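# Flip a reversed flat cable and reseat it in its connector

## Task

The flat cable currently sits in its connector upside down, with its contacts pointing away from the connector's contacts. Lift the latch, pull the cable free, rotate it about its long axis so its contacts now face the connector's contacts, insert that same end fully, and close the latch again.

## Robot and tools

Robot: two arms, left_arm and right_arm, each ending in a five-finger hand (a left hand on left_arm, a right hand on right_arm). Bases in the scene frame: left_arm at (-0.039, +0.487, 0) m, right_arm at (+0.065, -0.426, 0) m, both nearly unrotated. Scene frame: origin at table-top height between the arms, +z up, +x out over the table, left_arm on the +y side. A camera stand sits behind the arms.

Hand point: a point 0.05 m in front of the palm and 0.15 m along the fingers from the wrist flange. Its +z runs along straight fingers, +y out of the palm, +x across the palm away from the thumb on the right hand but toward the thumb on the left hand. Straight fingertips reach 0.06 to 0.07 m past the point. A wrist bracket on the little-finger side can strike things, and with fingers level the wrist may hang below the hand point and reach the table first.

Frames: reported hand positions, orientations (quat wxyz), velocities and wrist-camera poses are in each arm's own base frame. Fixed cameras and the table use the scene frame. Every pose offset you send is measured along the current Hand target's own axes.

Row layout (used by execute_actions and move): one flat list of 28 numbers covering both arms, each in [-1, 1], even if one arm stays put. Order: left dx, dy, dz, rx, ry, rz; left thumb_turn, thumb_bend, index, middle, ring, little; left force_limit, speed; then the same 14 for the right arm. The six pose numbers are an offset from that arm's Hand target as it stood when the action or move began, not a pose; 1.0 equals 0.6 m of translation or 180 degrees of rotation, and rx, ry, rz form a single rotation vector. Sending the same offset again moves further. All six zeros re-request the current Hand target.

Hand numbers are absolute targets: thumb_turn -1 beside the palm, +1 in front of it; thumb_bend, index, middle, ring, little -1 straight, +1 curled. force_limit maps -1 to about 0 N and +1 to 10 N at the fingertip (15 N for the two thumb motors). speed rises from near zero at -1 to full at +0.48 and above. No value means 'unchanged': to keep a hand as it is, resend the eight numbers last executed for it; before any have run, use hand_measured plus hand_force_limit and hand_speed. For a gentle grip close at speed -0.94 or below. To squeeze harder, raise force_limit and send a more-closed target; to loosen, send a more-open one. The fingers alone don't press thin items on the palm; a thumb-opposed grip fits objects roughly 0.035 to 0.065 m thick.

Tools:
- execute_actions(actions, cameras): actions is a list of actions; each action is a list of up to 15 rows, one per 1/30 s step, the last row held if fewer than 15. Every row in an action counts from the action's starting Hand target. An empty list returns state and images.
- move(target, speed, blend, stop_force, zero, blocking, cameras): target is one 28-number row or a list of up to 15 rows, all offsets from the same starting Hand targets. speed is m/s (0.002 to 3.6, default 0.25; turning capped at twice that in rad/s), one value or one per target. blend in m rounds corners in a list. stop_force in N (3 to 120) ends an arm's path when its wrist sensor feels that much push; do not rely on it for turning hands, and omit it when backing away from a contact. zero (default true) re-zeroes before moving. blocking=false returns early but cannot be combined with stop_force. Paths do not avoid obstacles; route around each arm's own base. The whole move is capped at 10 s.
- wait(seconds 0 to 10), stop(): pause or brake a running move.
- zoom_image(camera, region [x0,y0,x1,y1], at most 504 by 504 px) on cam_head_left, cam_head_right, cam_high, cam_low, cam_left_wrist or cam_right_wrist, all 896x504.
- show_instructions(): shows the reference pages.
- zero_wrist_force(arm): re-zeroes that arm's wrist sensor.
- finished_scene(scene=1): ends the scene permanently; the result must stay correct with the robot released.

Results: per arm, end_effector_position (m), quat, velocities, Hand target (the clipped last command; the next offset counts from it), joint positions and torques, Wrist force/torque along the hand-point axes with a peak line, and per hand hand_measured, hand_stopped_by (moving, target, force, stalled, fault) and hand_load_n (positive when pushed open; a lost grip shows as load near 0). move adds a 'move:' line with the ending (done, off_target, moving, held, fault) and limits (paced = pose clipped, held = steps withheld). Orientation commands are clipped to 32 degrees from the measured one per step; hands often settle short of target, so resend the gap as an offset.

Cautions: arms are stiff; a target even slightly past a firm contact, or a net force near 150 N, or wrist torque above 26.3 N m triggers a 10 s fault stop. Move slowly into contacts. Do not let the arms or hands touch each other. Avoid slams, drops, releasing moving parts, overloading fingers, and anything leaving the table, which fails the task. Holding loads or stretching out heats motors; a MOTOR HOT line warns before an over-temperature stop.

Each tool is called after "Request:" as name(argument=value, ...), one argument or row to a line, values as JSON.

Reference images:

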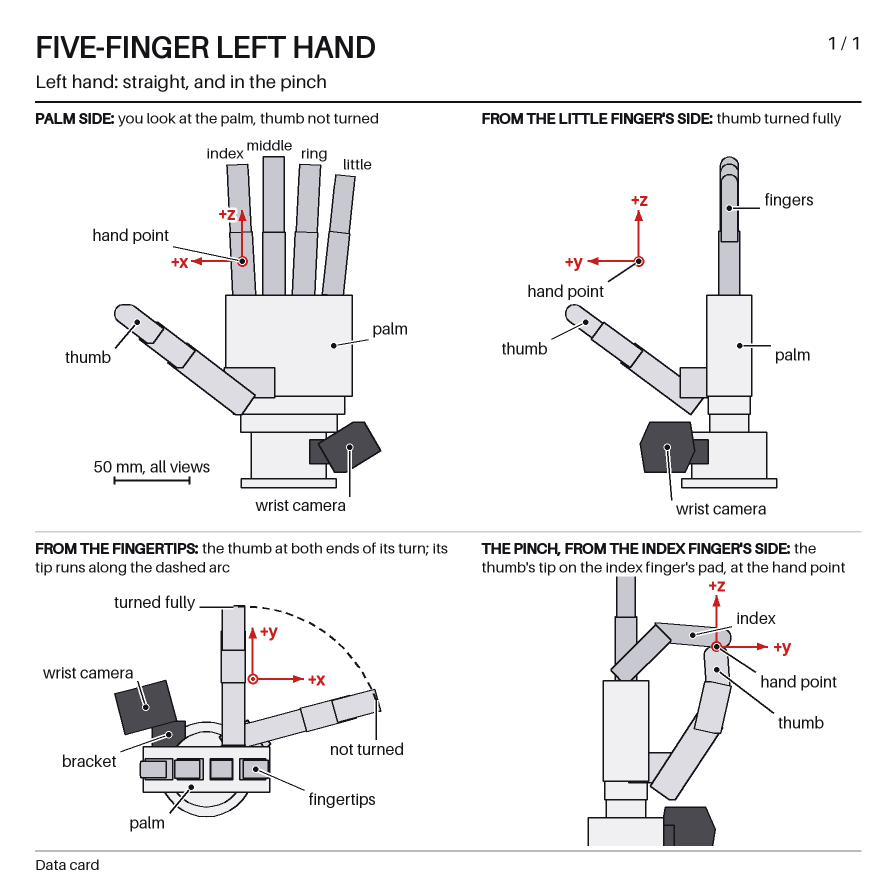

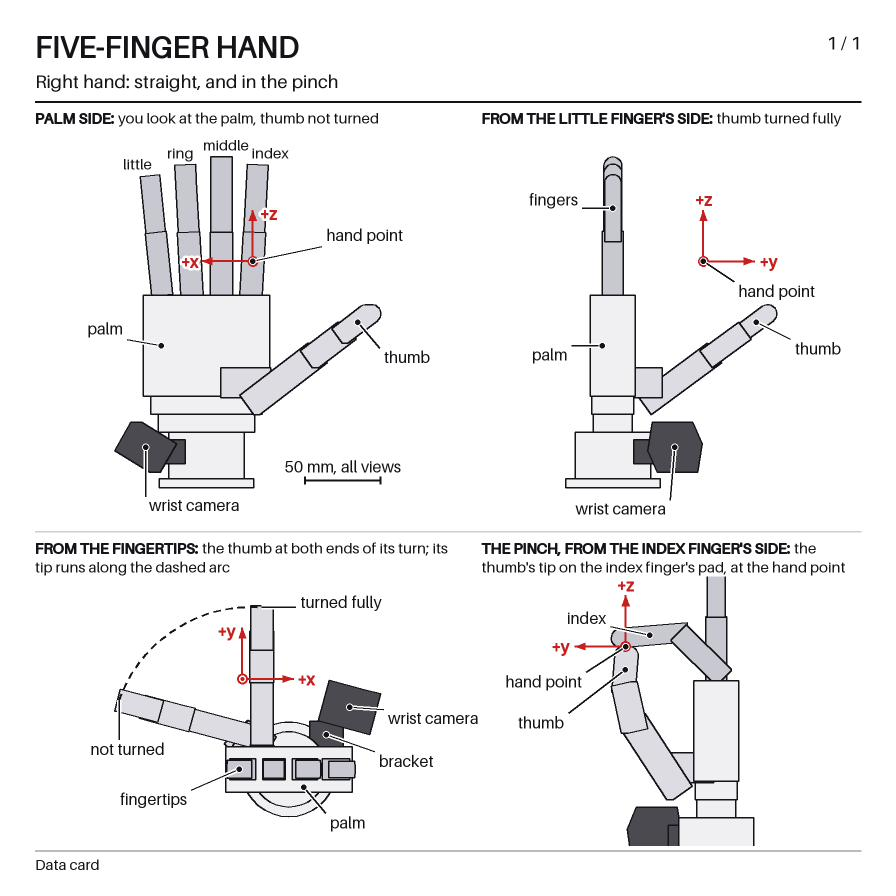

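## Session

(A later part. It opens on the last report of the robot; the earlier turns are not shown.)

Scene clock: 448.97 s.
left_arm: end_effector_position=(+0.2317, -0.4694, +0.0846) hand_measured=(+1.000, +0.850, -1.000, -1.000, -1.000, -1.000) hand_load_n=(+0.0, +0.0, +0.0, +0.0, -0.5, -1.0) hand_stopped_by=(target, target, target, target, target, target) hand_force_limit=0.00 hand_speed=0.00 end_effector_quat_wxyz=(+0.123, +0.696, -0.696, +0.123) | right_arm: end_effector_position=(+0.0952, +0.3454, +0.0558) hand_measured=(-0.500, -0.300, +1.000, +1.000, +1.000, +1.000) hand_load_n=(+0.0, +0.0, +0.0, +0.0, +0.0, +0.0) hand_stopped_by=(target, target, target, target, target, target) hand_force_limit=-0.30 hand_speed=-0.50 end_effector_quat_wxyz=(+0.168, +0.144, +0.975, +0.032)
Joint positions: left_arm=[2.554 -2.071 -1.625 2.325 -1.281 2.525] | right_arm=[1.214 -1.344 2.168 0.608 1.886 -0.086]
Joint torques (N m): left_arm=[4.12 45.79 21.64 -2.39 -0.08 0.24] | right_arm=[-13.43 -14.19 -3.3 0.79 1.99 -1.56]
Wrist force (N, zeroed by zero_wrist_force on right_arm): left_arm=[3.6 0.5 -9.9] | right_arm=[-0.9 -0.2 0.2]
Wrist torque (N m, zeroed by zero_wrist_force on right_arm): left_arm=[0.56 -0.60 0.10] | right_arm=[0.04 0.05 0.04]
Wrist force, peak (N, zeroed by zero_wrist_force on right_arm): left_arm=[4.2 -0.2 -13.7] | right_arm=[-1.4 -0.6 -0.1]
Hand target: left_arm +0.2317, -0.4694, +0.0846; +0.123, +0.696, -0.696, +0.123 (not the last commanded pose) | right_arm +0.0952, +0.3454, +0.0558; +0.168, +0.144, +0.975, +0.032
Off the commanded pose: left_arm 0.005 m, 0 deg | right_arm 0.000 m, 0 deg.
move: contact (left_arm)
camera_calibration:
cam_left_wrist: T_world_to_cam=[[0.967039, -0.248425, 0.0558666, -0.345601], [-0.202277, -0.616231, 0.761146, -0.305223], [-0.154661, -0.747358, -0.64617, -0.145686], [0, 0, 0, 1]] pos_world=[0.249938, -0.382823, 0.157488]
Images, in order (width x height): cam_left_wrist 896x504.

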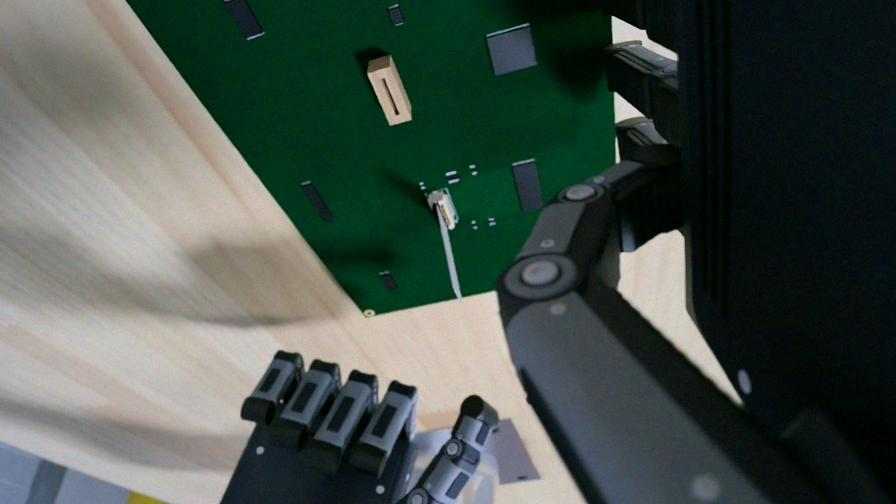

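Request:
move(
  target=[
    [0,0,0,0,0,0,1,0.85,-1,-1,-1,-1,0,0,-0.0608,0.0213,-0.1807,0,0,0,-0.5,-0.3,1,1,1,1,-0.3,-0.5],
    [0,0,0,0,0,0,1,0.85,-1,-1,-1,-1,0,0,-0.0608,0.0213,-0.1807,0,0,0,0.45,0.5,-1,1,1,1,-0.3,-0.2],
    [0,0,0,0,0,0,1,0.85,-1,-1,-1,-1,0,0,-0.099,0.1713,-0.1487,-0.0876,0.121,-0.0669,0.45,0.5,-1,1,1,1,-0.3,-0.2],
  ],
  cameras=["cam_left_wrist","cam_high"],
  speed=0.12,
)

Scene clock: 455.73 s.
left_arm: end_effector_position=(+0.2317, -0.4694, +0.0846) hand_measured=(+1.000, +0.850, -1.000, -1.000, -1.000, -1.000) hand_load_n=(+0.0, +0.0, +0.0, +0.0, -0.5, -1.0) hand_stopped_by=(target, target, target, target, target, target) hand_force_limit=0.00 hand_speed=0.00 end_effector_quat_wxyz=(+0.123, +0.696, -0.696, +0.123) | right_arm: end_effector_position=(+0.1464, +0.4252, +0.1701) hand_measured=(+0.010, +0.072, -1.000, +1.000, +1.000, +1.000) hand_load_n=(+0.0, +0.0, +0.0, +0.0, +0.0, +0.0) hand_stopped_by=(force, force, target, target, target, target) hand_force_limit=-0.30 hand_speed=-0.20 end_effector_quat_wxyz=(+0.002, +0.009, +0.985, +0.173)
Joint positions: left_arm=[2.554 -2.071 -1.625 2.325 -1.281 2.525] | right_arm=[0.74 -1.519 1.99 0.854 1.321 -0.781]
Joint torques (N m): left_arm=[3.75 46.22 21.97 -2.04 -0.72 0.98] | right_arm=[-14 -12.1 -24.81 3.48 -2.42 -1.57]
Wrist force (N, zeroed by zero_wrist_force on right_arm): left_arm=[3.3 0.5 -9.9] | right_arm=[-0.6 0.2 0.0]
Wrist torque (N m, zeroed by zero_wrist_force on right_arm): left_arm=[0.55 -0.57 0.09] | right_arm=[0.06 0.08 0.03]
Wrist force, peak (N, zeroed by zero_wrist_force on right_arm): left_arm=[3.7 0.7 -10.2] | right_arm=[-1.4 -0.5 -0.3]
Hand target: left_arm +0.2317, -0.4694, +0.0846; +0.123, +0.696, -0.696, +0.123 | right_arm +0.1465, +0.4252, +0.1701; +0.002, +0.009, +0.985, +0.173
Off the commanded pose: left_arm 0.000 m, 0 deg | right_arm 0.000 m, 0 deg.
move: done
camera_calibration:
cam_left_wrist: T_world_to_cam=[[0.967018, -0.248488, 0.055937, -0.345631], [-0.202382, -0.616264, 0.761091, -0.3052], [-0.15465, -0.74731, -0.646228, -0.145661], [0, 0, 0, 1]] pos_world=[0.249938, -0.382823, 0.157488]
Images, in order (width x height): cam_high 896x504, cam_left_wrist 896x504.

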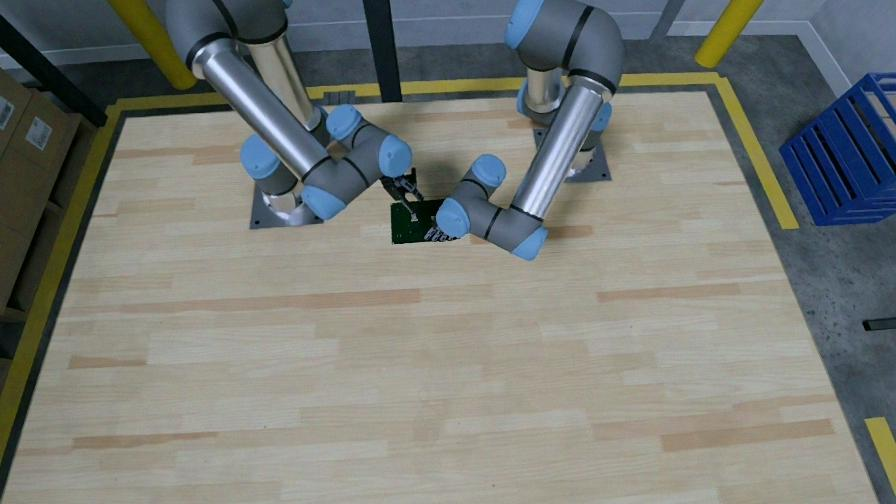

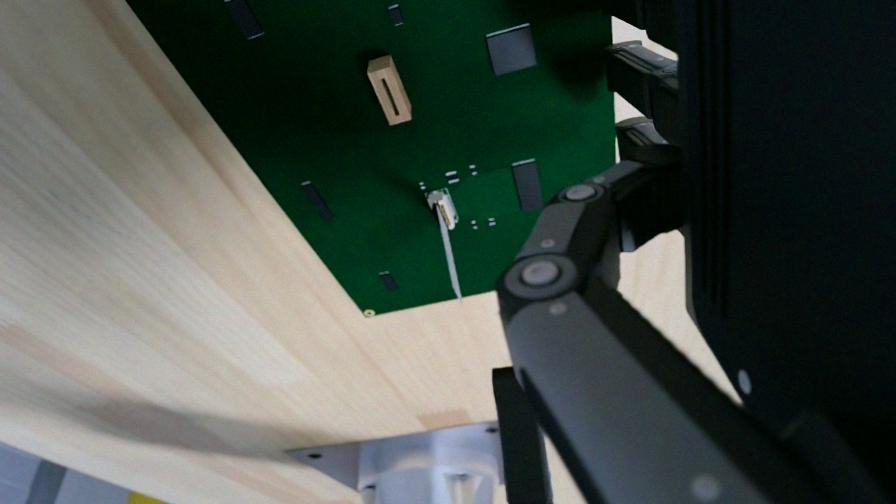

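Request:
move(
  target=[0,0,0,0,0,0,1,0.85,-1,-1,-1,-1,0,0,0,0,0,0,0,0,0.48,0.5,-1,1,1,1,-0.3,-0.4],
  cameras=[],
)

Scene clock: 456.90 s.
left_arm: end_effector_position=(+0.2317, -0.4694, +0.0846) hand_measured=(+1.000, +0.850, -1.000, -1.000, -1.000, -1.000) hand_load_n=(+0.0, +0.0, +0.0, +0.0, +0.0, -1.0) hand_stopped_by=(target, target, target, target, target, target) hand_force_limit=0.00 hand_speed=0.00 end_effector_quat_wxyz=(+0.123, +0.696, -0.696, +0.123) | right_arm: end_effector_position=(+0.1465, +0.4252, +0.1701) hand_measured=(+0.480, +0.072, -1.000, +1.000, +1.000, +1.000) hand_load_n=(+0.0, +0.0, +0.0, +0.0, +0.0, +0.0) hand_stopped_by=(target, force, target, target, target, target) hand_force_limit=-0.30 hand_speed=-0.40 end_effector_quat_wxyz=(+0.002, +0.009, +0.985, +0.173)
Joint positions: left_arm=[2.554 -2.071 -1.625 2.325 -1.281 2.525] | right_arm=[0.74 -1.519 1.99 0.855 1.321 -0.782]
Joint torques (N m): left_arm=[3.86 46.27 21.85 -2.38 -0.84 1.1] | right_arm=[-13.77 -12.49 -24.61 3.55 -2.21 -1.42]
Wrist force (N, zeroed by zero_wrist_force on right_arm): left_arm=[3.4 0.3 -9.8] | right_arm=[-0.8 0.1 0.2]
Wrist torque (N m, zeroed by zero_wrist_force on right_arm): left_arm=[0.52 -0.58 0.09] | right_arm=[0.05 0.10 0.02]
Wrist force, peak (N, zeroed by zero_wrist_force on right_arm): left_arm=[3.3 0.5 -10.1] | right_arm=[-0.7 0.6 -0.1]
Hand target: left_arm +0.2317, -0.4694, +0.0846; +0.123, +0.696, -0.696, +0.123 | right_arm +0.1465, +0.4252, +0.1701; +0.002, +0.009, +0.985, +0.173
Off the commanded pose: left_arm 0.000 m, 0 deg | right_arm 0.000 m, 0 deg.
move: done
No camera images: "cameras" was empty.

Request:
move(
  target=[0,0,0,0,0,0,1,0.85,-1,-1,-1,-1,0,0,0,-0.0399,0.1097,0,0,0,0.48,0.5,-1,1,1,1,-0.3,-0.4],
  cameras=["cam_left_wrist"],
  speed=0.06,
  stop_force=4,
)

Request:
zoom_image(
  camera="cam_left_wrist",
  region=[400, 160, 520, 320],
)

Scene clock: 460.00 s.
left_arm: end_effector_position=(+0.2317, -0.4694, +0.0846) hand_measured=(+1.000, +0.850, -1.000, -1.000, -1.000, -1.000) hand_load_n=(+0.0, +0.0, +0.0, +0.0, +0.0, -1.0) hand_stopped_by=(target, target, target, target, target, target) hand_force_limit=0.00 hand_speed=0.00 end_effector_quat_wxyz=(+0.123, +0.696, -0.696, +0.123) | right_arm: end_effector_position=(+0.1465, +0.4252, +0.1001) hand_measured=(+0.480, +0.072, -1.000, +1.000, +1.000, +1.000) hand_load_n=(+0.0, +0.0, +0.0, +0.0, +0.0, +0.0) hand_stopped_by=(target, force, target, target, target, target) hand_force_limit=-0.30 hand_speed=-0.40 end_effector_quat_wxyz=(+0.002, +0.009, +0.985, +0.173)
Joint positions: left_arm=[2.554 -2.071 -1.625 2.325 -1.281 2.525] | right_arm=[0.74 -1.419 2.09 0.655 1.321 -0.782]
Joint torques (N m): left_arm=[3.95 45.93 22.19 -2.48 -0.84 1.18] | right_arm=[13.88 -14.22 -4.9 0.62 -2.18 1.15]
Wrist force (N, zeroed by zero_wrist_force on right_arm): left_arm=[3.5 0.4 -10.2] | right_arm=[-0.8 0.4 -0.1]
Wrist torque (N m, zeroed by zero_wrist_force on right_arm): left_arm=[0.56 -0.59 0.09] | right_arm=[0.11 0.10 0.04]
Wrist force, peak (N, zeroed by zero_wrist_force on right_arm): left_arm=[3.7 0.5 -10.2] | right_arm=[-0.8 0.5 -0.1]
Hand target: left_arm +0.2317, -0.4694, +0.0846; +0.123, +0.696, -0.696, +0.123 | right_arm +0.1465, +0.4252, +0.1001; +0.002, +0.009, +0.985, +0.173
Off the commanded pose: left_arm 0.000 m, 0 deg | right_arm 0.000 m, 0 deg.
move: done
camera_calibration:
cam_left_wrist: T_world_to_cam=[[0.967018, -0.248488, 0.055937, -0.345631], [-0.202382, -0.616264, 0.761091, -0.3052], [-0.15465, -0.74731, -0.646228, -0.145661], [0, 0, 0, 1]] pos_world=[0.249938, -0.382823, 0.157488]
Images, in order (width x height): cam_left_wrist 896x504.

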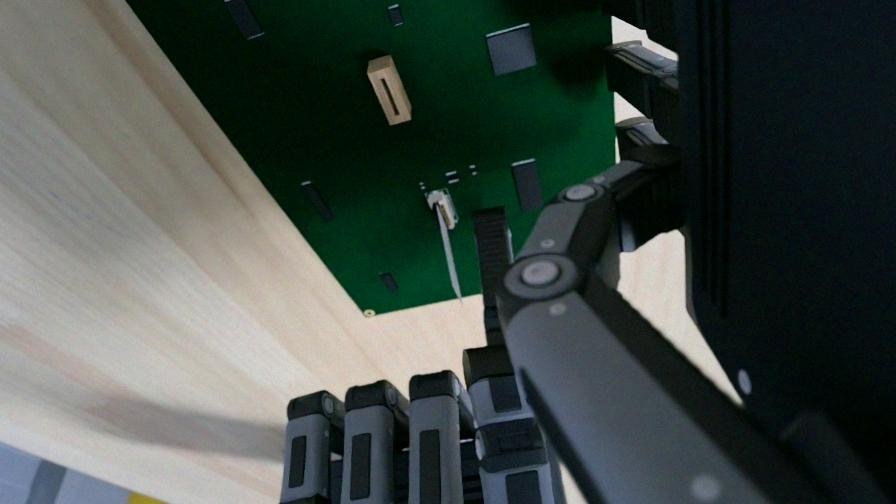

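Scaled by 3.150 from the camera's 896x504 image, which has a finer 1280x720 frame.

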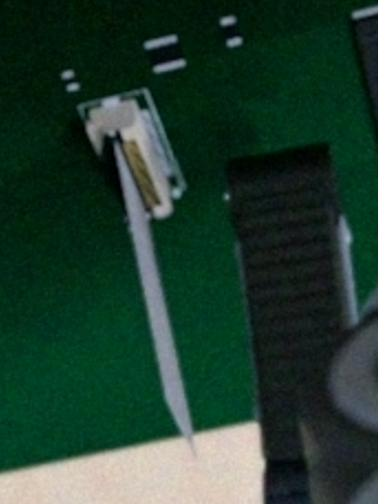

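Request:
move(
  target=[
    [0,0,0,0,0,0,1,0.85,-1,-1,-1,-1,0,0,0,-0.0024,0.0066,0,0,0,0.48,0.5,-1,1,1,1,-0.3,-0.4],
    [0,0,0,0,0,0,1,0.85,-1,-1,-1,-1,0,0,0.02,-0.0024,0.0066,0,0,0,0.48,0.5,-1,1,1,1,-0.3,-0.4],
  ],
  cameras=["cam_left_wrist"],
  speed=0.015,
  stop_force=4,
)

Request:
zoom_image(
  camera="cam_left_wrist",
  region=[400, 160, 520, 320],
)

Scene clock: 463.20 s.
left_arm: end_effector_position=(+0.2317, -0.4694, +0.0846) hand_measured=(+1.000, +0.850, -1.000, -1.000, -1.000, -1.000) hand_load_n=(+0.0, +0.0, +0.0, +0.0, +0.0, -1.0) hand_stopped_by=(target, target, target, target, target, target) hand_force_limit=0.00 hand_speed=0.00 end_effector_quat_wxyz=(+0.123, +0.696, -0.696, +0.123) | right_arm: end_effector_position=(+0.1345, +0.4254, +0.0958) hand_measured=(+0.480, +0.072, -1.000, +1.000, +1.000, +1.000) hand_load_n=(+0.0, +0.0, +0.0, +0.0, +0.0, +0.0) hand_stopped_by=(target, force, target, target, target, target) hand_force_limit=-0.30 hand_speed=-0.40 end_effector_quat_wxyz=(+0.002, +0.009, +0.985, +0.173)
Joint positions: left_arm=[2.554 -2.071 -1.625 2.325 -1.281 2.525] | right_arm=[0.771 -1.423 2.106 0.635 1.328 -0.751]
Joint torques (N m): left_arm=[4.14 46.76 22.46 -2.06 -0.91 1.08] | right_arm=[14.39 -28.75 -4.06 0.36 1.32 1.34]
Wrist force (N, zeroed by zero_wrist_force on right_arm): left_arm=[3.6 0.6 -9.9] | right_arm=[-0.5 0.3 -0.1]
Wrist torque (N m, zeroed by zero_wrist_force on right_arm): left_arm=[0.57 -0.60 0.09] | right_arm=[0.09 0.07 -0.05]
Wrist force, peak (N, zeroed by zero_wrist_force on right_arm): left_arm=[3.7 0.5 -10.2] | right_arm=[-0.8 0.6 -0.5]
Hand target: left_arm +0.2317, -0.4694, +0.0846; +0.123, +0.696, -0.696, +0.123 | right_arm +0.1345, +0.4254, +0.0958; +0.002, +0.009, +0.985, +0.173
Off the commanded pose: left_arm 0.000 m, 0 deg | right_arm 0.000 m, 0 deg.
move: done
camera_calibration:
cam_left_wrist: T_world_to_cam=[[0.967018, -0.248488, 0.055937, -0.345631], [-0.202382, -0.616264, 0.761091, -0.3052], [-0.15465, -0.74731, -0.646228, -0.145661], [0, 0, 0, 1]] pos_world=[0.249938, -0.382823, 0.157488]
Images, in order (width x height): cam_left_wrist 896x504.

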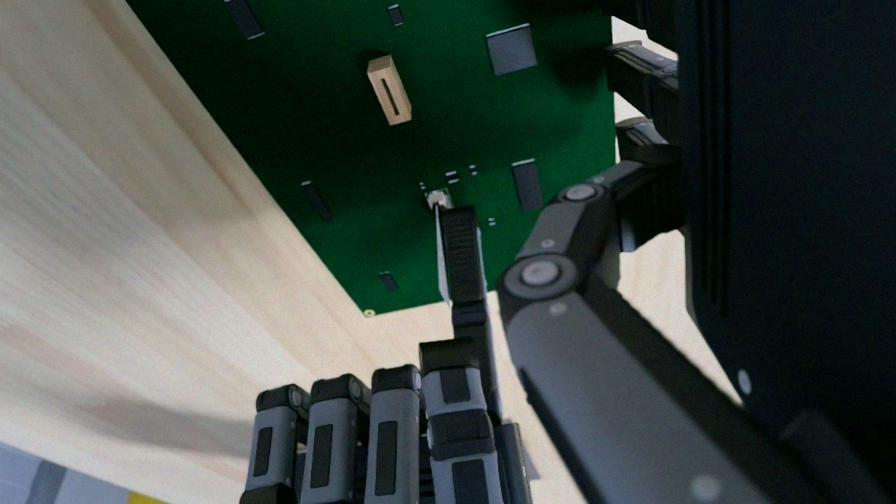

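Scaled by 3.150 from the camera's 896x504 image, which has a finer 1280x720 frame.

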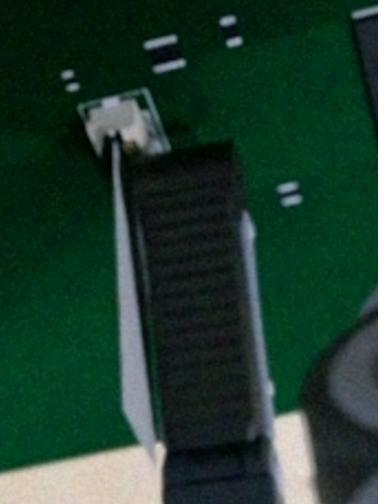

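Request:
move(
  target=[0,0,0,0,0,0,1,0.85,-1,-1,-1,-1,0,0,0.0067,0,0,0,0,0,0.48,0.5,-1,1,1,1,-0.3,-0.4],
  cameras=["cam_left_wrist"],
  speed=0.005,
  stop_force=4,
)

Request:
zoom_image(
  camera="cam_left_wrist",
  region=[400, 160, 520, 320],
)

Scene clock: 465.50 s.
left_arm: end_effector_position=(+0.2317, -0.4694, +0.0846) hand_measured=(+1.000, +0.850, -1.000, -1.000, -1.000, -1.000) hand_load_n=(+0.0, +0.0, +0.0, +0.0, +0.0, +0.0) hand_stopped_by=(target, target, target, target, target, target) hand_force_limit=0.00 hand_speed=0.00 end_effector_quat_wxyz=(+0.123, +0.696, -0.696, +0.123) | right_arm: end_effector_position=(+0.1305, +0.4254, +0.0958) hand_measured=(+0.480, +0.072, -1.000, +1.000, +1.000, +1.000) hand_load_n=(+0.0, +0.0, -0.5, +0.0, +0.0, +0.0) hand_stopped_by=(target, force, target, target, target, target) hand_force_limit=-0.30 hand_speed=-0.40 end_effector_quat_wxyz=(+0.002, +0.009, +0.985, +0.173)
Joint positions: left_arm=[2.554 -2.071 -1.625 2.325 -1.281 2.525] | right_arm=[0.781 -1.427 2.109 0.633 1.331 -0.74]
Joint torques (N m): left_arm=[4.44 45.2 22.45 -2.27 -0.87 1.14] | right_arm=[14.03 -28.72 -4.07 0.95 1.05 1.32]
Wrist force (N, zeroed by zero_wrist_force on right_arm): left_arm=[1.5 -0.2 -2.0] | right_arm=[-1.7 0.8 0.1]
Wrist torque (N m, zeroed by zero_wrist_force on right_arm): left_arm=[0.13 -0.16 0.02] | right_arm=[0.07 -0.01 -0.12]
Wrist force, peak (N, zeroed by zero_wrist_force on right_arm): left_arm=[3.5 0.6 -10.1] | right_arm=[-3.6 0.7 0.0]
Hand target: left_arm +0.2317, -0.4694, +0.0846; +0.123, +0.696, -0.696, +0.123 | right_arm +0.1305, +0.4254, +0.0958; +0.002, +0.009, +0.985, +0.173
Off the commanded pose: left_arm 0.000 m, 0 deg | right_arm 0.000 m, 0 deg.
move: done
camera_calibration:
cam_left_wrist: T_world_to_cam=[[0.967018, -0.248488, 0.055937, -0.345631], [-0.202382, -0.616264, 0.761091, -0.3052], [-0.15465, -0.74731, -0.646228, -0.145661], [0, 0, 0, 1]] pos_world=[0.249938, -0.382823, 0.157488]
Images, in order (width x height): cam_left_wrist 896x504.

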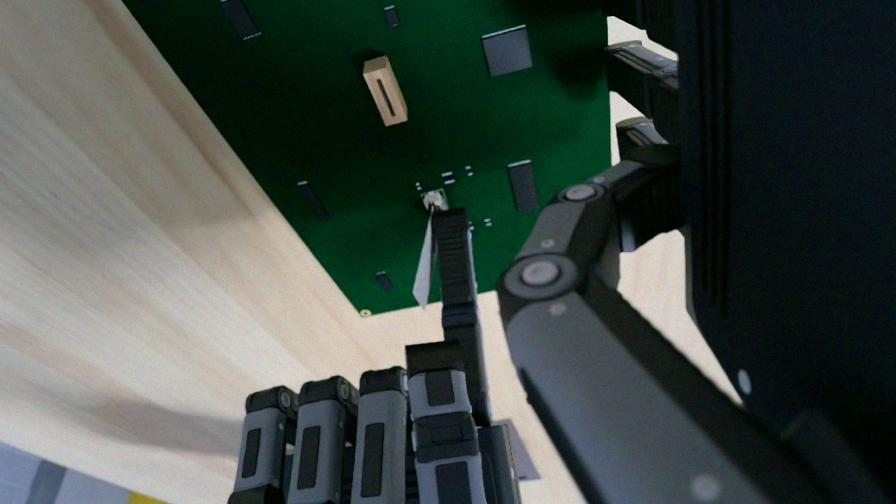

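Scaled by 3.150 from the camera's 896x504 image, which has a finer 1280x720 frame.

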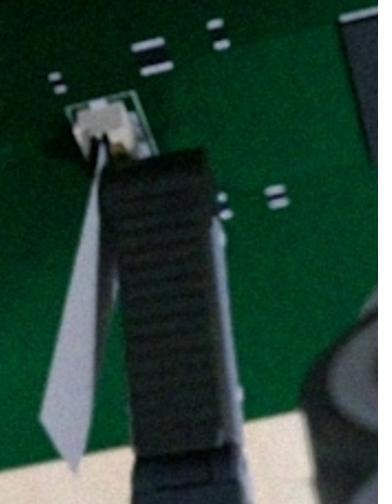

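Request:
execute_actions(
  actions=[],
  cameras=["cam_left_wrist","cam_right_wrist","cam_head_left"],
)

Scene clock: 470.90 s.
left_arm: end_effector_position=(+0.2317, -0.4694, +0.0846) hand_measured=(+1.000, +0.850, -1.000, -1.000, -1.000, -1.000) hand_load_n=(+0.0, +0.0, +0.0, +0.0, -0.5, +0.0) hand_stopped_by=(target, target, target, target, target, target) hand_force_limit=0.00 hand_speed=0.00 end_effector_quat_wxyz=(+0.123, +0.696, -0.696, +0.123) | right_arm: end_effector_position=(+0.1305, +0.4254, +0.0958) hand_measured=(+0.480, +0.072, -1.000, +1.000, +1.000, +1.000) hand_load_n=(+0.0, +0.0, -0.5, +0.0, +0.0, +0.0) hand_stopped_by=(target, force, target, target, target, target) hand_force_limit=-0.30 hand_speed=-0.40 end_effector_quat_wxyz=(+0.002, +0.009, +0.985, +0.173)
Joint positions: left_arm=[2.554 -2.071 -1.625 2.325 -1.281 2.525] | right_arm=[0.781 -1.427 2.109 0.633 1.331 -0.74]
Joint velocities: within noise
Joint torques (N m): left_arm=[5.99 45.86 19.67 -2.18 -0.85 0.96] | right_arm=[14.63 -28.56 -4.07 0.95 1.09 1.32]
Wrist force (N, zeroed by zero_wrist_force on right_arm): left_arm=[1.6 -0.1 -1.8] | right_arm=[-1.6 0.7 -0.2]
Wrist torque (N m, zeroed by zero_wrist_force on right_arm): left_arm=[0.13 -0.18 0.03] | right_arm=[0.08 -0.02 -0.12]
Wrist force, peak (N, zeroed by zero_wrist_force on right_arm): left_arm=[1.8 -0.1 -2.2] | right_arm=[-2.4 1.2 -0.2]
Hand target: left_arm +0.2317, -0.4694, +0.0846; +0.123, +0.696, -0.696, +0.123 | right_arm +0.1305, +0.4254, +0.0958; +0.002, +0.009, +0.985, +0.173
Off the commanded pose: left_arm 0.000 m, 0 deg | right_arm 0.000 m, 0 deg.
camera_calibration:
cam_left_wrist: T_world_to_cam=[[0.967018, -0.248488, 0.055937, -0.345631], [-0.202382, -0.616264, 0.761091, -0.3052], [-0.15465, -0.74731, -0.646228, -0.145661], [0, 0, 0, 1]] pos_world=[0.249938, -0.382823, 0.157488]
cam_right_wrist: T_world_to_cam=[[-0.274761, 0.909658, 0.311496, -0.380684], [0.821489, 0.0537357, 0.567687, -0.183214], [0.499662, 0.411868, -0.762038, -0.0534267], [0, 0, 0, 1]] pos_world=[0.0726067, 0.378142, 0.181877]
Images, in order (width x height): cam_head_left 896x504, cam_left_wrist 896x504, cam_right_wrist 896x504.

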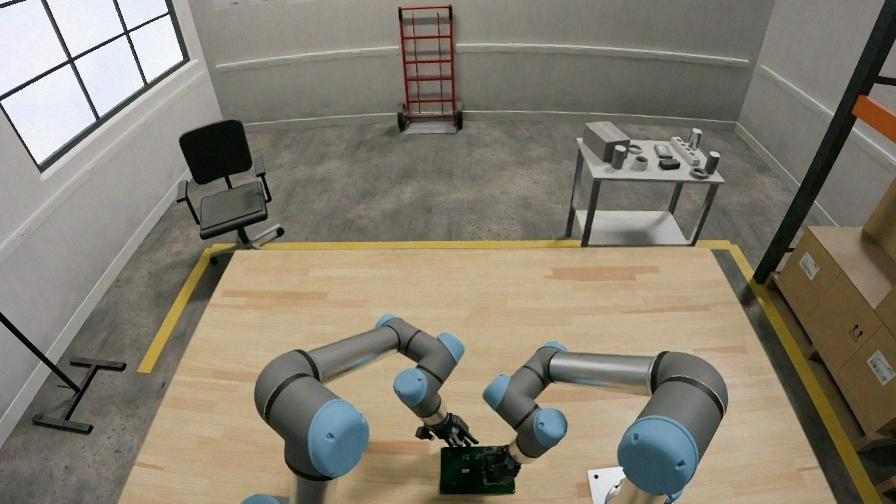

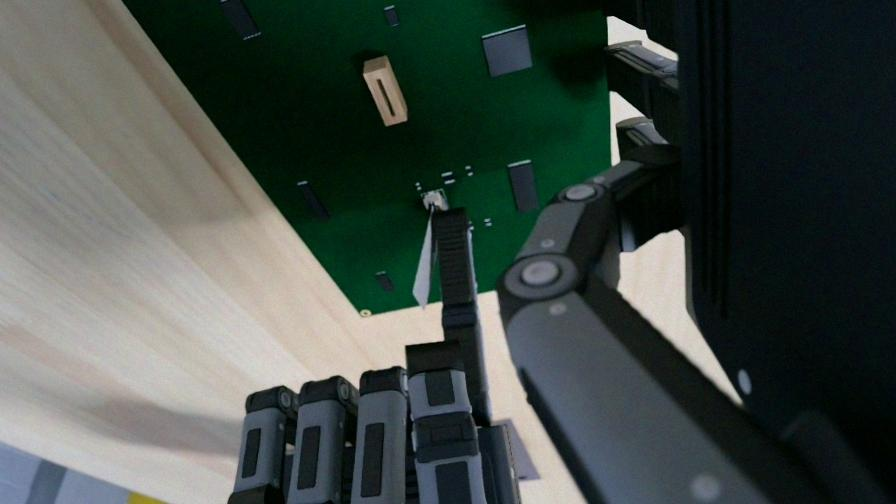

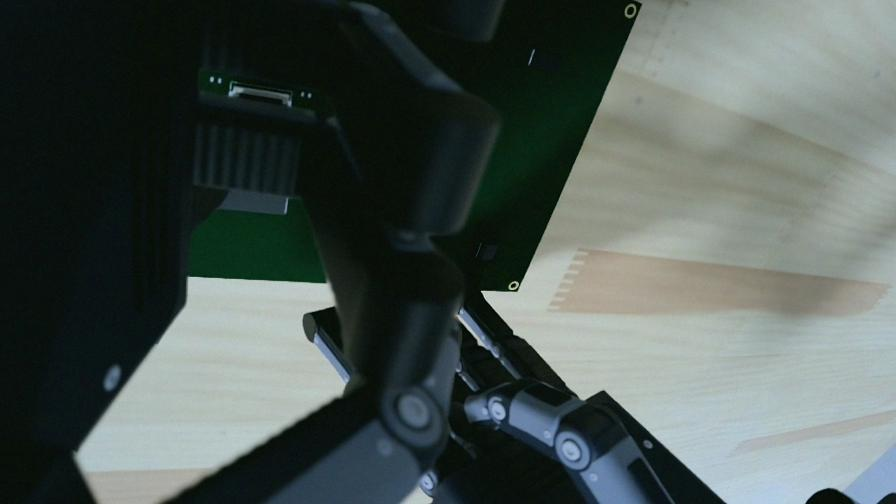

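Request:
zoom_image(
  camera="cam_left_wrist",
  region=[370, 150, 530, 330],
)

Request:
zoom_image(
  camera="cam_right_wrist",
  region=[180, 60, 340, 220],
)

Scaled by 2.800 from the camera's 896x504 image, which has a finer 1280x720 frame.

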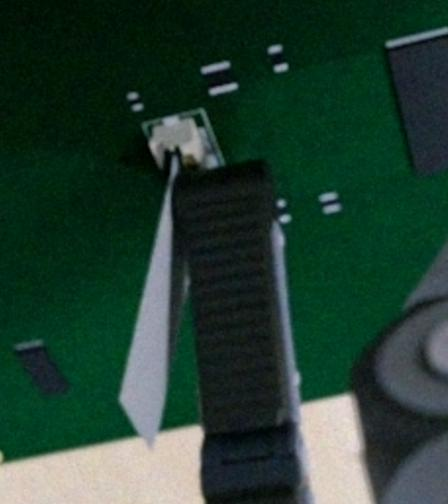

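Scaled by 3.150 from the camera's 896x504 image, which has a finer 1280x720 frame.

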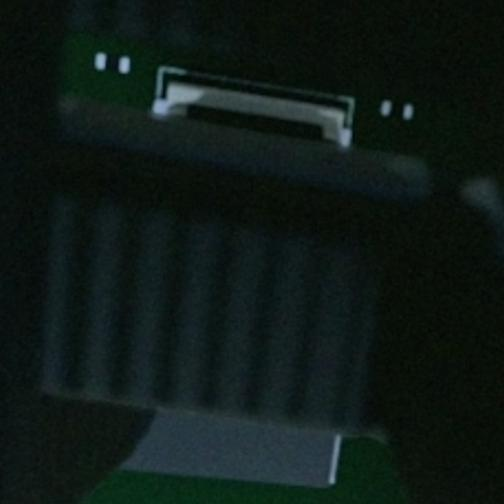

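Request:
move(
  target=[0,-0.0034,0.0094,0,0,0,1,0.85,-1,-1,-1,-1,0,0,0,0,0,0,0,0,0.48,0.5,-1,1,1,1,-0.3,-0.4],
  speed=0.01,
  stop_force=10,
)

Scene clock: 474.87 s.
left_arm: end_effector_position=(+0.2338, -0.4714, +0.0793) hand_measured=(+1.000, +0.850, -1.000, -1.000, -1.000, -1.000) hand_load_n=(+0.0, +0.0, +0.0, +0.0, +0.0, +0.0) hand_stopped_by=(target, target, target, target, target, target) hand_force_limit=0.00 hand_speed=0.00 end_effector_quat_wxyz=(+0.123, +0.696, -0.696, +0.123) | right_arm: end_effector_position=(+0.1305, +0.4254, +0.0958) hand_measured=(+0.480, +0.072, -1.000, +1.000, +1.000, +1.000) hand_load_n=(+0.0, +0.0, +0.0, +0.0, +0.0, +0.0) hand_stopped_by=(target, force, target, target, target, target) hand_force_limit=-0.30 hand_speed=-0.40 end_effector_quat_wxyz=(+0.002, +0.009, +0.985, +0.173)
Joint positions: left_arm=[2.553 -2.084 -1.621 2.333 -1.281 2.524] | right_arm=[0.781 -1.427 2.109 0.633 1.331 -0.74]
Joint torques (N m): left_arm=[-15.33 30.06 24.78 -0.55 -0.6 -1.61] | right_arm=[12.65 -27.81 -6.64 1.07 1.06 1.33]
Wrist force (N, zeroed by zero_wrist_force on right_arm): left_arm=[0.4 0.0 -0.1] | right_arm=[-0.6 0.4 -0.1]
Wrist torque (N m, zeroed by zero_wrist_force on right_arm): left_arm=[0.01 -0.07 0.06] | right_arm=[0.11 0.10 -0.05]
Wrist force, peak (N, zeroed by zero_wrist_force on right_arm): left_arm=[2.2 -5.1 -8.9] | right_arm=[-2.3 0.9 -0.1]
Hand target: left_arm +0.2338, -0.4714, +0.0793; +0.123, +0.696, -0.696, +0.123 | right_arm +0.1305, +0.4254, +0.0958; +0.002, +0.009, +0.985, +0.173
Off the commanded pose: left_arm 0.000 m, 0 deg | right_arm 0.000 m, 0 deg.
move: done

Request:
execute_actions(
  actions=[],
  cameras=["cam_left_wrist","cam_right_wrist","cam_low"],
)

Scene clock: 475.43 s.
left_arm: end_effector_position=(+0.2338, -0.4714, +0.0793) hand_measured=(+1.000, +0.850, -1.000, -1.000, -1.000, -1.000) hand_load_n=(+0.0, +0.0, +0.0, +0.0, +0.0, +0.0) hand_stopped_by=(target, target, target, target, target, target) hand_force_limit=0.00 hand_speed=0.00 end_effector_quat_wxyz=(+0.123, +0.696, -0.696, +0.123) | right_arm: end_effector_position=(+0.1305, +0.4254, +0.0958) hand_measured=(+0.480, +0.072, -1.000, +1.000, +1.000, +1.000) hand_load_n=(+0.0, +0.0, +0.0, +0.0, +0.0, +0.0) hand_stopped_by=(target, force, target, target, target, target) hand_force_limit=-0.30 hand_speed=-0.40 end_effector_quat_wxyz=(+0.002, +0.009, +0.985, +0.173)
Joint positions: left_arm=[2.553 -2.084 -1.621 2.333 -1.281 2.524] | right_arm=[0.781 -1.427 2.109 0.633 1.331 -0.74]
Joint velocities: within noise
Joint torques (N m): left_arm=[-14.47 28.82 23.14 -0.52 -0.64 -1.57] | right_arm=[11.57 -27.61 -7.12 0.87 0.93 1.29]
Wrist force (N, zeroed by zero_wrist_force on right_arm): left_arm=[0.5 0.2 -0.1] | right_arm=[-0.7 0.3 -0.1]
Wrist torque (N m, zeroed by zero_wrist_force on right_arm): left_arm=[0.03 -0.08 0.06] | right_arm=[0.10 0.11 -0.06]
Wrist force, peak (N, zeroed by zero_wrist_force on right_arm): left_arm=[0.8 0.1 -0.1] | right_arm=[-0.9 0.3 0.1]
Hand target: left_arm +0.2338, -0.4714, +0.0793; +0.123, +0.696, -0.696, +0.123 | right_arm +0.1305, +0.4254, +0.0958; +0.002, +0.009, +0.985, +0.173
Off the commanded pose: left_arm 0.000 m, 0 deg | right_arm 0.000 m, 0 deg.
camera_calibration:
cam_left_wrist: T_world_to_cam=[[0.967018, -0.248488, 0.055937, -0.347766], [-0.202382, -0.616264, 0.761091, -0.301994], [-0.15465, -0.74731, -0.646228, -0.150272], [0, 0, 0, 1]] pos_world=[0.251938, -0.384823, 0.152188]
cam_right_wrist: T_world_to_cam=[[-0.274836, 0.909652, 0.311444, -0.380667], [0.821464, 0.0538187, 0.567715, -0.183249], [0.499662, 0.411869, -0.762038, -0.0534269], [0, 0, 0, 1]] pos_world=[0.0726069, 0.378142, 0.181877]
Images, in order (width x height): cam_low 896x504, cam_left_wrist 896x504, cam_right_wrist 896x504.

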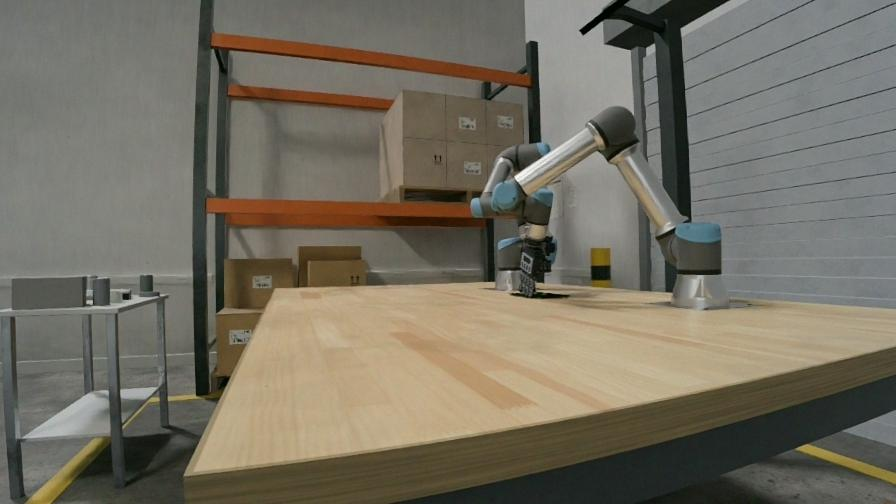

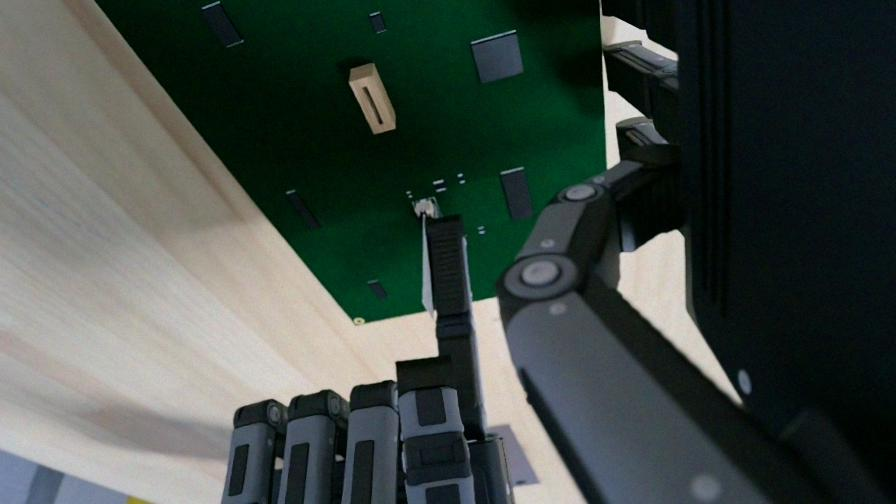

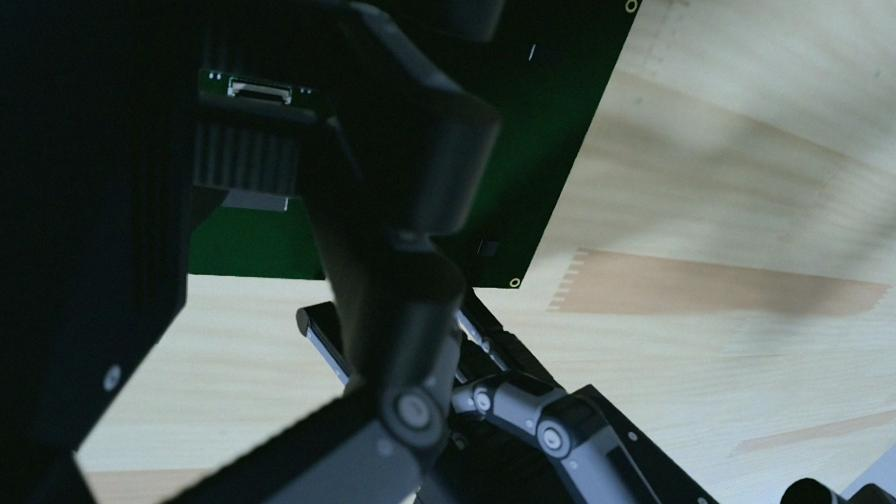

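Request:
move(
  target=[
    [0,0,-0.03,0,0,0,1,0.85,-1,-1,-1,-1,0,0,-0.0167,0,0,0,0,0,0.48,0.5,-1,1,1,1,-0.3,-0.4],
    [0.0572,0.0035,-0.0693,0,0,0,1,0.85,-1,-1,-1,-1,0,0,-0.0191,-0.0911,-0.1396,0,0,0,0.48,0.5,-1,1,1,1,-0.3,-0.4],
  ],
  speed=[0.03,0.08],
  cameras=["cam_left_wrist","cam_right_wrist"],
)

Scene clock: 480.60 s.
left_arm: end_effector_position=(+0.2317, -0.4893, +0.1301) hand_measured=(+1.000, +0.850, -1.000, -1.000, -1.000, -1.000) hand_load_n=(+0.0, +0.0, +0.0, +0.0, +0.0, +0.0) hand_stopped_by=(target, target, target, target, target, target) hand_force_limit=0.00 hand_speed=0.00 end_effector_quat_wxyz=(+0.123, +0.696, -0.696, +0.123) | right_arm: end_effector_position=(+0.1405, +0.3453, +0.1559) hand_measured=(+0.480, +0.072, -1.000, +1.000, +1.000, +1.000) hand_load_n=(+0.0, +0.0, +0.0, +0.0, +0.5, +0.0) hand_stopped_by=(target, force, target, target, target, target) hand_force_limit=-0.30 hand_speed=-0.40 end_effector_quat_wxyz=(+0.002, +0.009, +0.985, +0.173)
Joint positions: left_arm=[2.517 -2.053 -1.52 2.212 -1.289 2.487] | right_arm=[0.47 -1.696 2.222 0.876 1.265 -1.056]
Joint torques (N m): left_arm=[-14.85 29.38 25.54 -3.27 -0.99 -1.62] | right_arm=[-14.67 -16.18 -5.7 3.55 -2.38 -1.65]
Wrist force (N, zeroed by zero_wrist_force on right_arm): left_arm=[0.2 0.3 0.2] | right_arm=[-0.3 0.1 0.3]
Wrist torque (N m, zeroed by zero_wrist_force on right_arm): left_arm=[0.02 -0.05 0.07] | right_arm=[0.03 0.09 0.08]
Wrist force, peak (N, zeroed by zero_wrist_force on right_arm): left_arm=[0.8 0.0 0.2] | right_arm=[-1.0 0.7 0.3]
Hand target: left_arm +0.2317, -0.4894, +0.1302; +0.123, +0.696, -0.696, +0.123 | right_arm +0.1405, +0.3453, +0.1559; +0.002, +0.009, +0.985, +0.173
Off the commanded pose: left_arm 0.000 m, 0 deg | right_arm 0.000 m, 0 deg.
move: done
camera_calibration:
cam_left_wrist: T_world_to_cam=[[0.967019, -0.248484, 0.0559403, -0.353024], [-0.20237, -0.616207, 0.761141, -0.352104], [-0.15466, -0.747358, -0.64617, -0.131173], [0, 0, 0, 1]] pos_world=[0.249838, -0.402723, 0.202989]
cam_right_wrist: T_world_to_cam=[[-0.274728, 0.909705, 0.311388, -0.323753], [0.821442, 0.0537328, 0.567755, -0.221198], [0.499758, 0.411765, -0.762031, 0.0203114], [0, 0, 0, 1]] pos_world=[0.0826064, 0.298042, 0.241877]
Images, in order (width x height): cam_left_wrist 896x504, cam_right_wrist 896x504.

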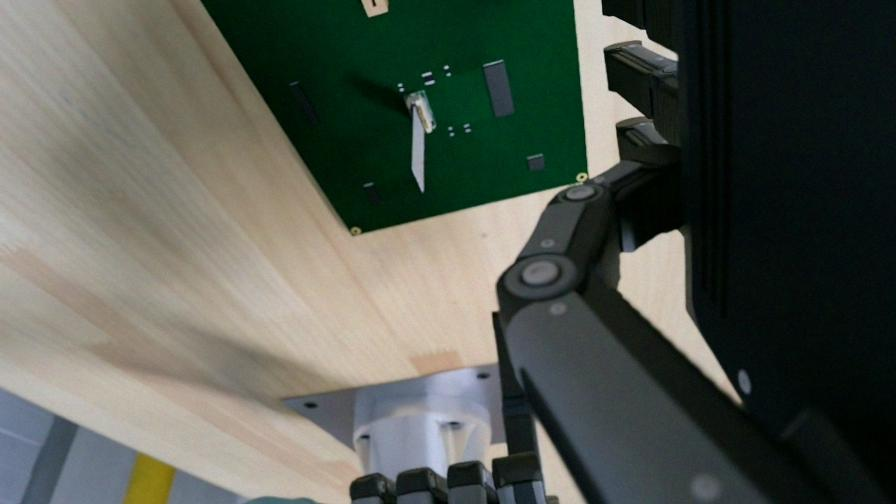

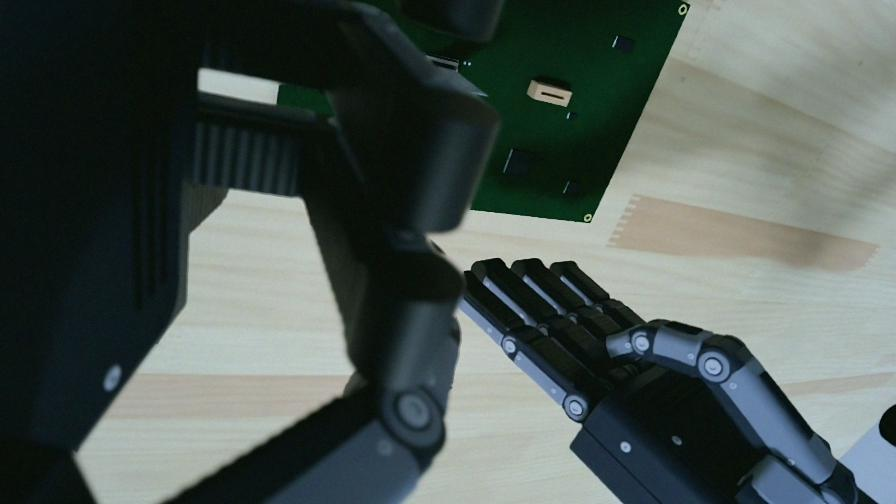

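Request:
zoom_image(
  camera="cam_left_wrist",
  region=[370, 55, 490, 205],
)

Request:
zoom_image(
  camera="cam_left_wrist",
  region=[390, 75, 450, 145],
)

Scaled by 3.360 from the camera's 896x504 image, which has a finer 1280x720 frame.

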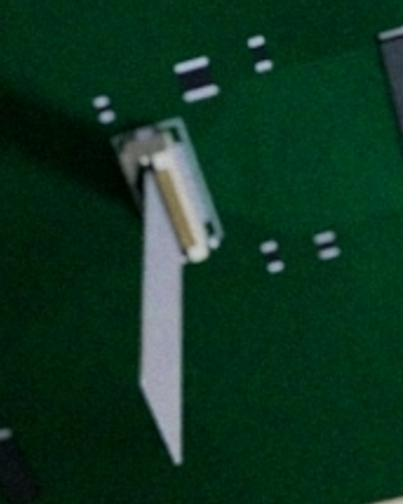

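Scaled by 7.200 from the camera's 896x504 image, which has a finer 1280x720 frame.

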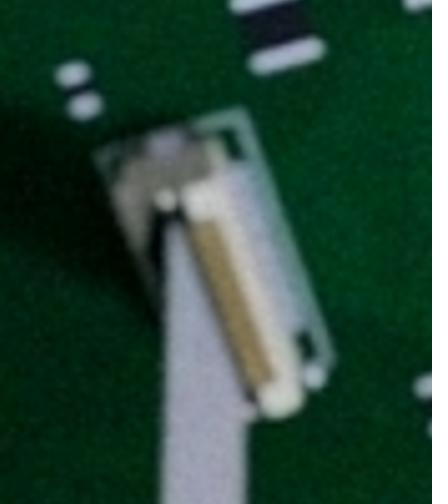

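Request:
move(
  target=[
    [0,0,0,0,0,0,1,0.85,-1,-1,-1,-1,0,0,0,0,0,0,0,0,0.48,0.5,1,1,1,1,-0.3,0.2],
    [0,0,0,0,0,0,1,0.85,-1,-1,-1,-1,0,0,0.0755,-0.0583,0.1564,0.0871,-0.1204,0.0666,0.48,0.5,1,1,1,1,-0.3,0.2],
  ],
  speed=0.12,
  cameras=["cam_left_wrist","cam_right_wrist"],
)

Scene clock: 486.77 s.
left_arm: end_effector_position=(+0.2317, -0.4894, +0.1302) hand_measured=(+1.000, +0.850, -1.000, -1.000, -1.000, -1.000) hand_load_n=(+0.0, +0.0, +0.0, +0.0, +0.0, +0.5) hand_stopped_by=(target, target, target, target, target, target) hand_force_limit=0.00 hand_speed=0.00 end_effector_quat_wxyz=(+0.123, +0.696, -0.696, +0.123) | right_arm: end_effector_position=(+0.0952, +0.3453, +0.0558) hand_measured=(+0.480, +0.072, +0.242, +1.000, +1.000, +1.000) hand_load_n=(-0.5, +1.0, +18.5, +0.0, +0.0, +0.0) hand_stopped_by=(target, force, force, target, target, target) hand_force_limit=-0.30 hand_speed=0.20 end_effector_quat_wxyz=(+0.167, +0.143, +0.975, +0.033)
Joint positions: left_arm=[2.517 -2.053 -1.52 2.211 -1.289 2.487] | right_arm=[1.211 -1.346 2.17 0.606 1.883 -0.09]
Joint torques (N m): left_arm=[-14.65 28.91 25.34 -3.03 -0.85 -1.64] | right_arm=[13.33 -12.36 -18.86 3.53 1.86 1.32]
Wrist force (N, zeroed by zero_wrist_force on right_arm): left_arm=[0.4 0.1 0.0] | right_arm=[-1.0 -0.3 0.1]
Wrist torque (N m, zeroed by zero_wrist_force on right_arm): left_arm=[0.01 -0.08 0.08] | right_arm=[0.03 0.06 -0.09]
Wrist force, peak (N, zeroed by zero_wrist_force on right_arm): left_arm=[0.8 0.3 -0.1] | right_arm=[-1.3 -0.5 0.2]
Hand target: left_arm +0.2317, -0.4894, +0.1302; +0.123, +0.696, -0.696, +0.123 | right_arm +0.0952, +0.3453, +0.0557; +0.167, +0.143, +0.975, +0.033
Off the commanded pose: left_arm 0.000 m, 0 deg | right_arm 0.000 m, 0 deg.
move: done
camera_calibration:
cam_left_wrist: T_world_to_cam=[[0.967018, -0.248488, 0.055937, -0.353024], [-0.202382, -0.616264, 0.761091, -0.352114], [-0.15465, -0.74731, -0.646228, -0.131145], [0, 0, 0, 1]] pos_world=[0.249838, -0.402723, 0.202988]
cam_right_wrist: T_world_to_cam=[[-0.00122127, 0.999999, 0.000328753, -0.344799], [0.639918, 0.000528885, 0.768443, -0.102707], [0.768442, 0.00114885, -0.639919, 0.0760584], [0, 0, 0, 1]] pos_world=[0.00685679, 0.344766, 0.127709]
Images, in order (width x height): cam_left_wrist 896x504, cam_right_wrist 896x504.

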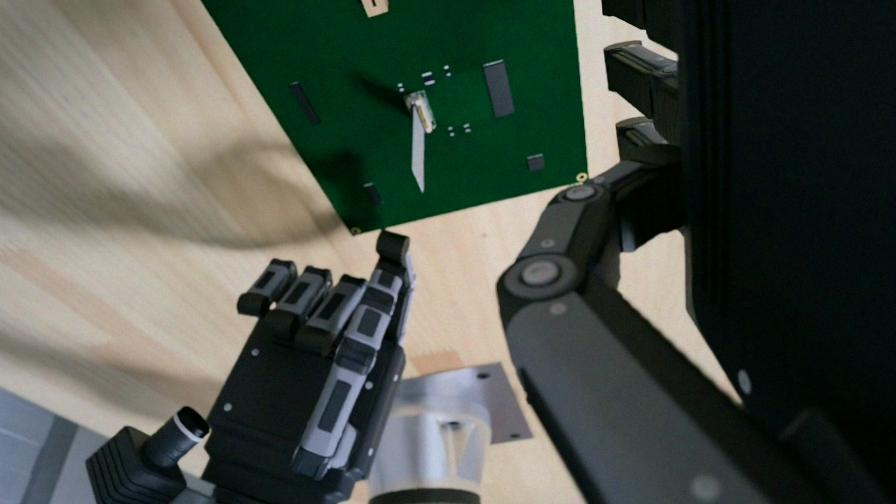

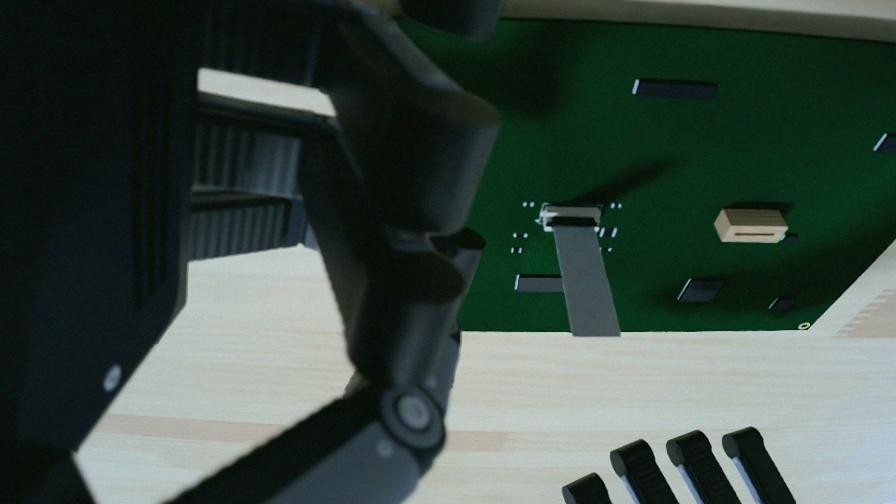

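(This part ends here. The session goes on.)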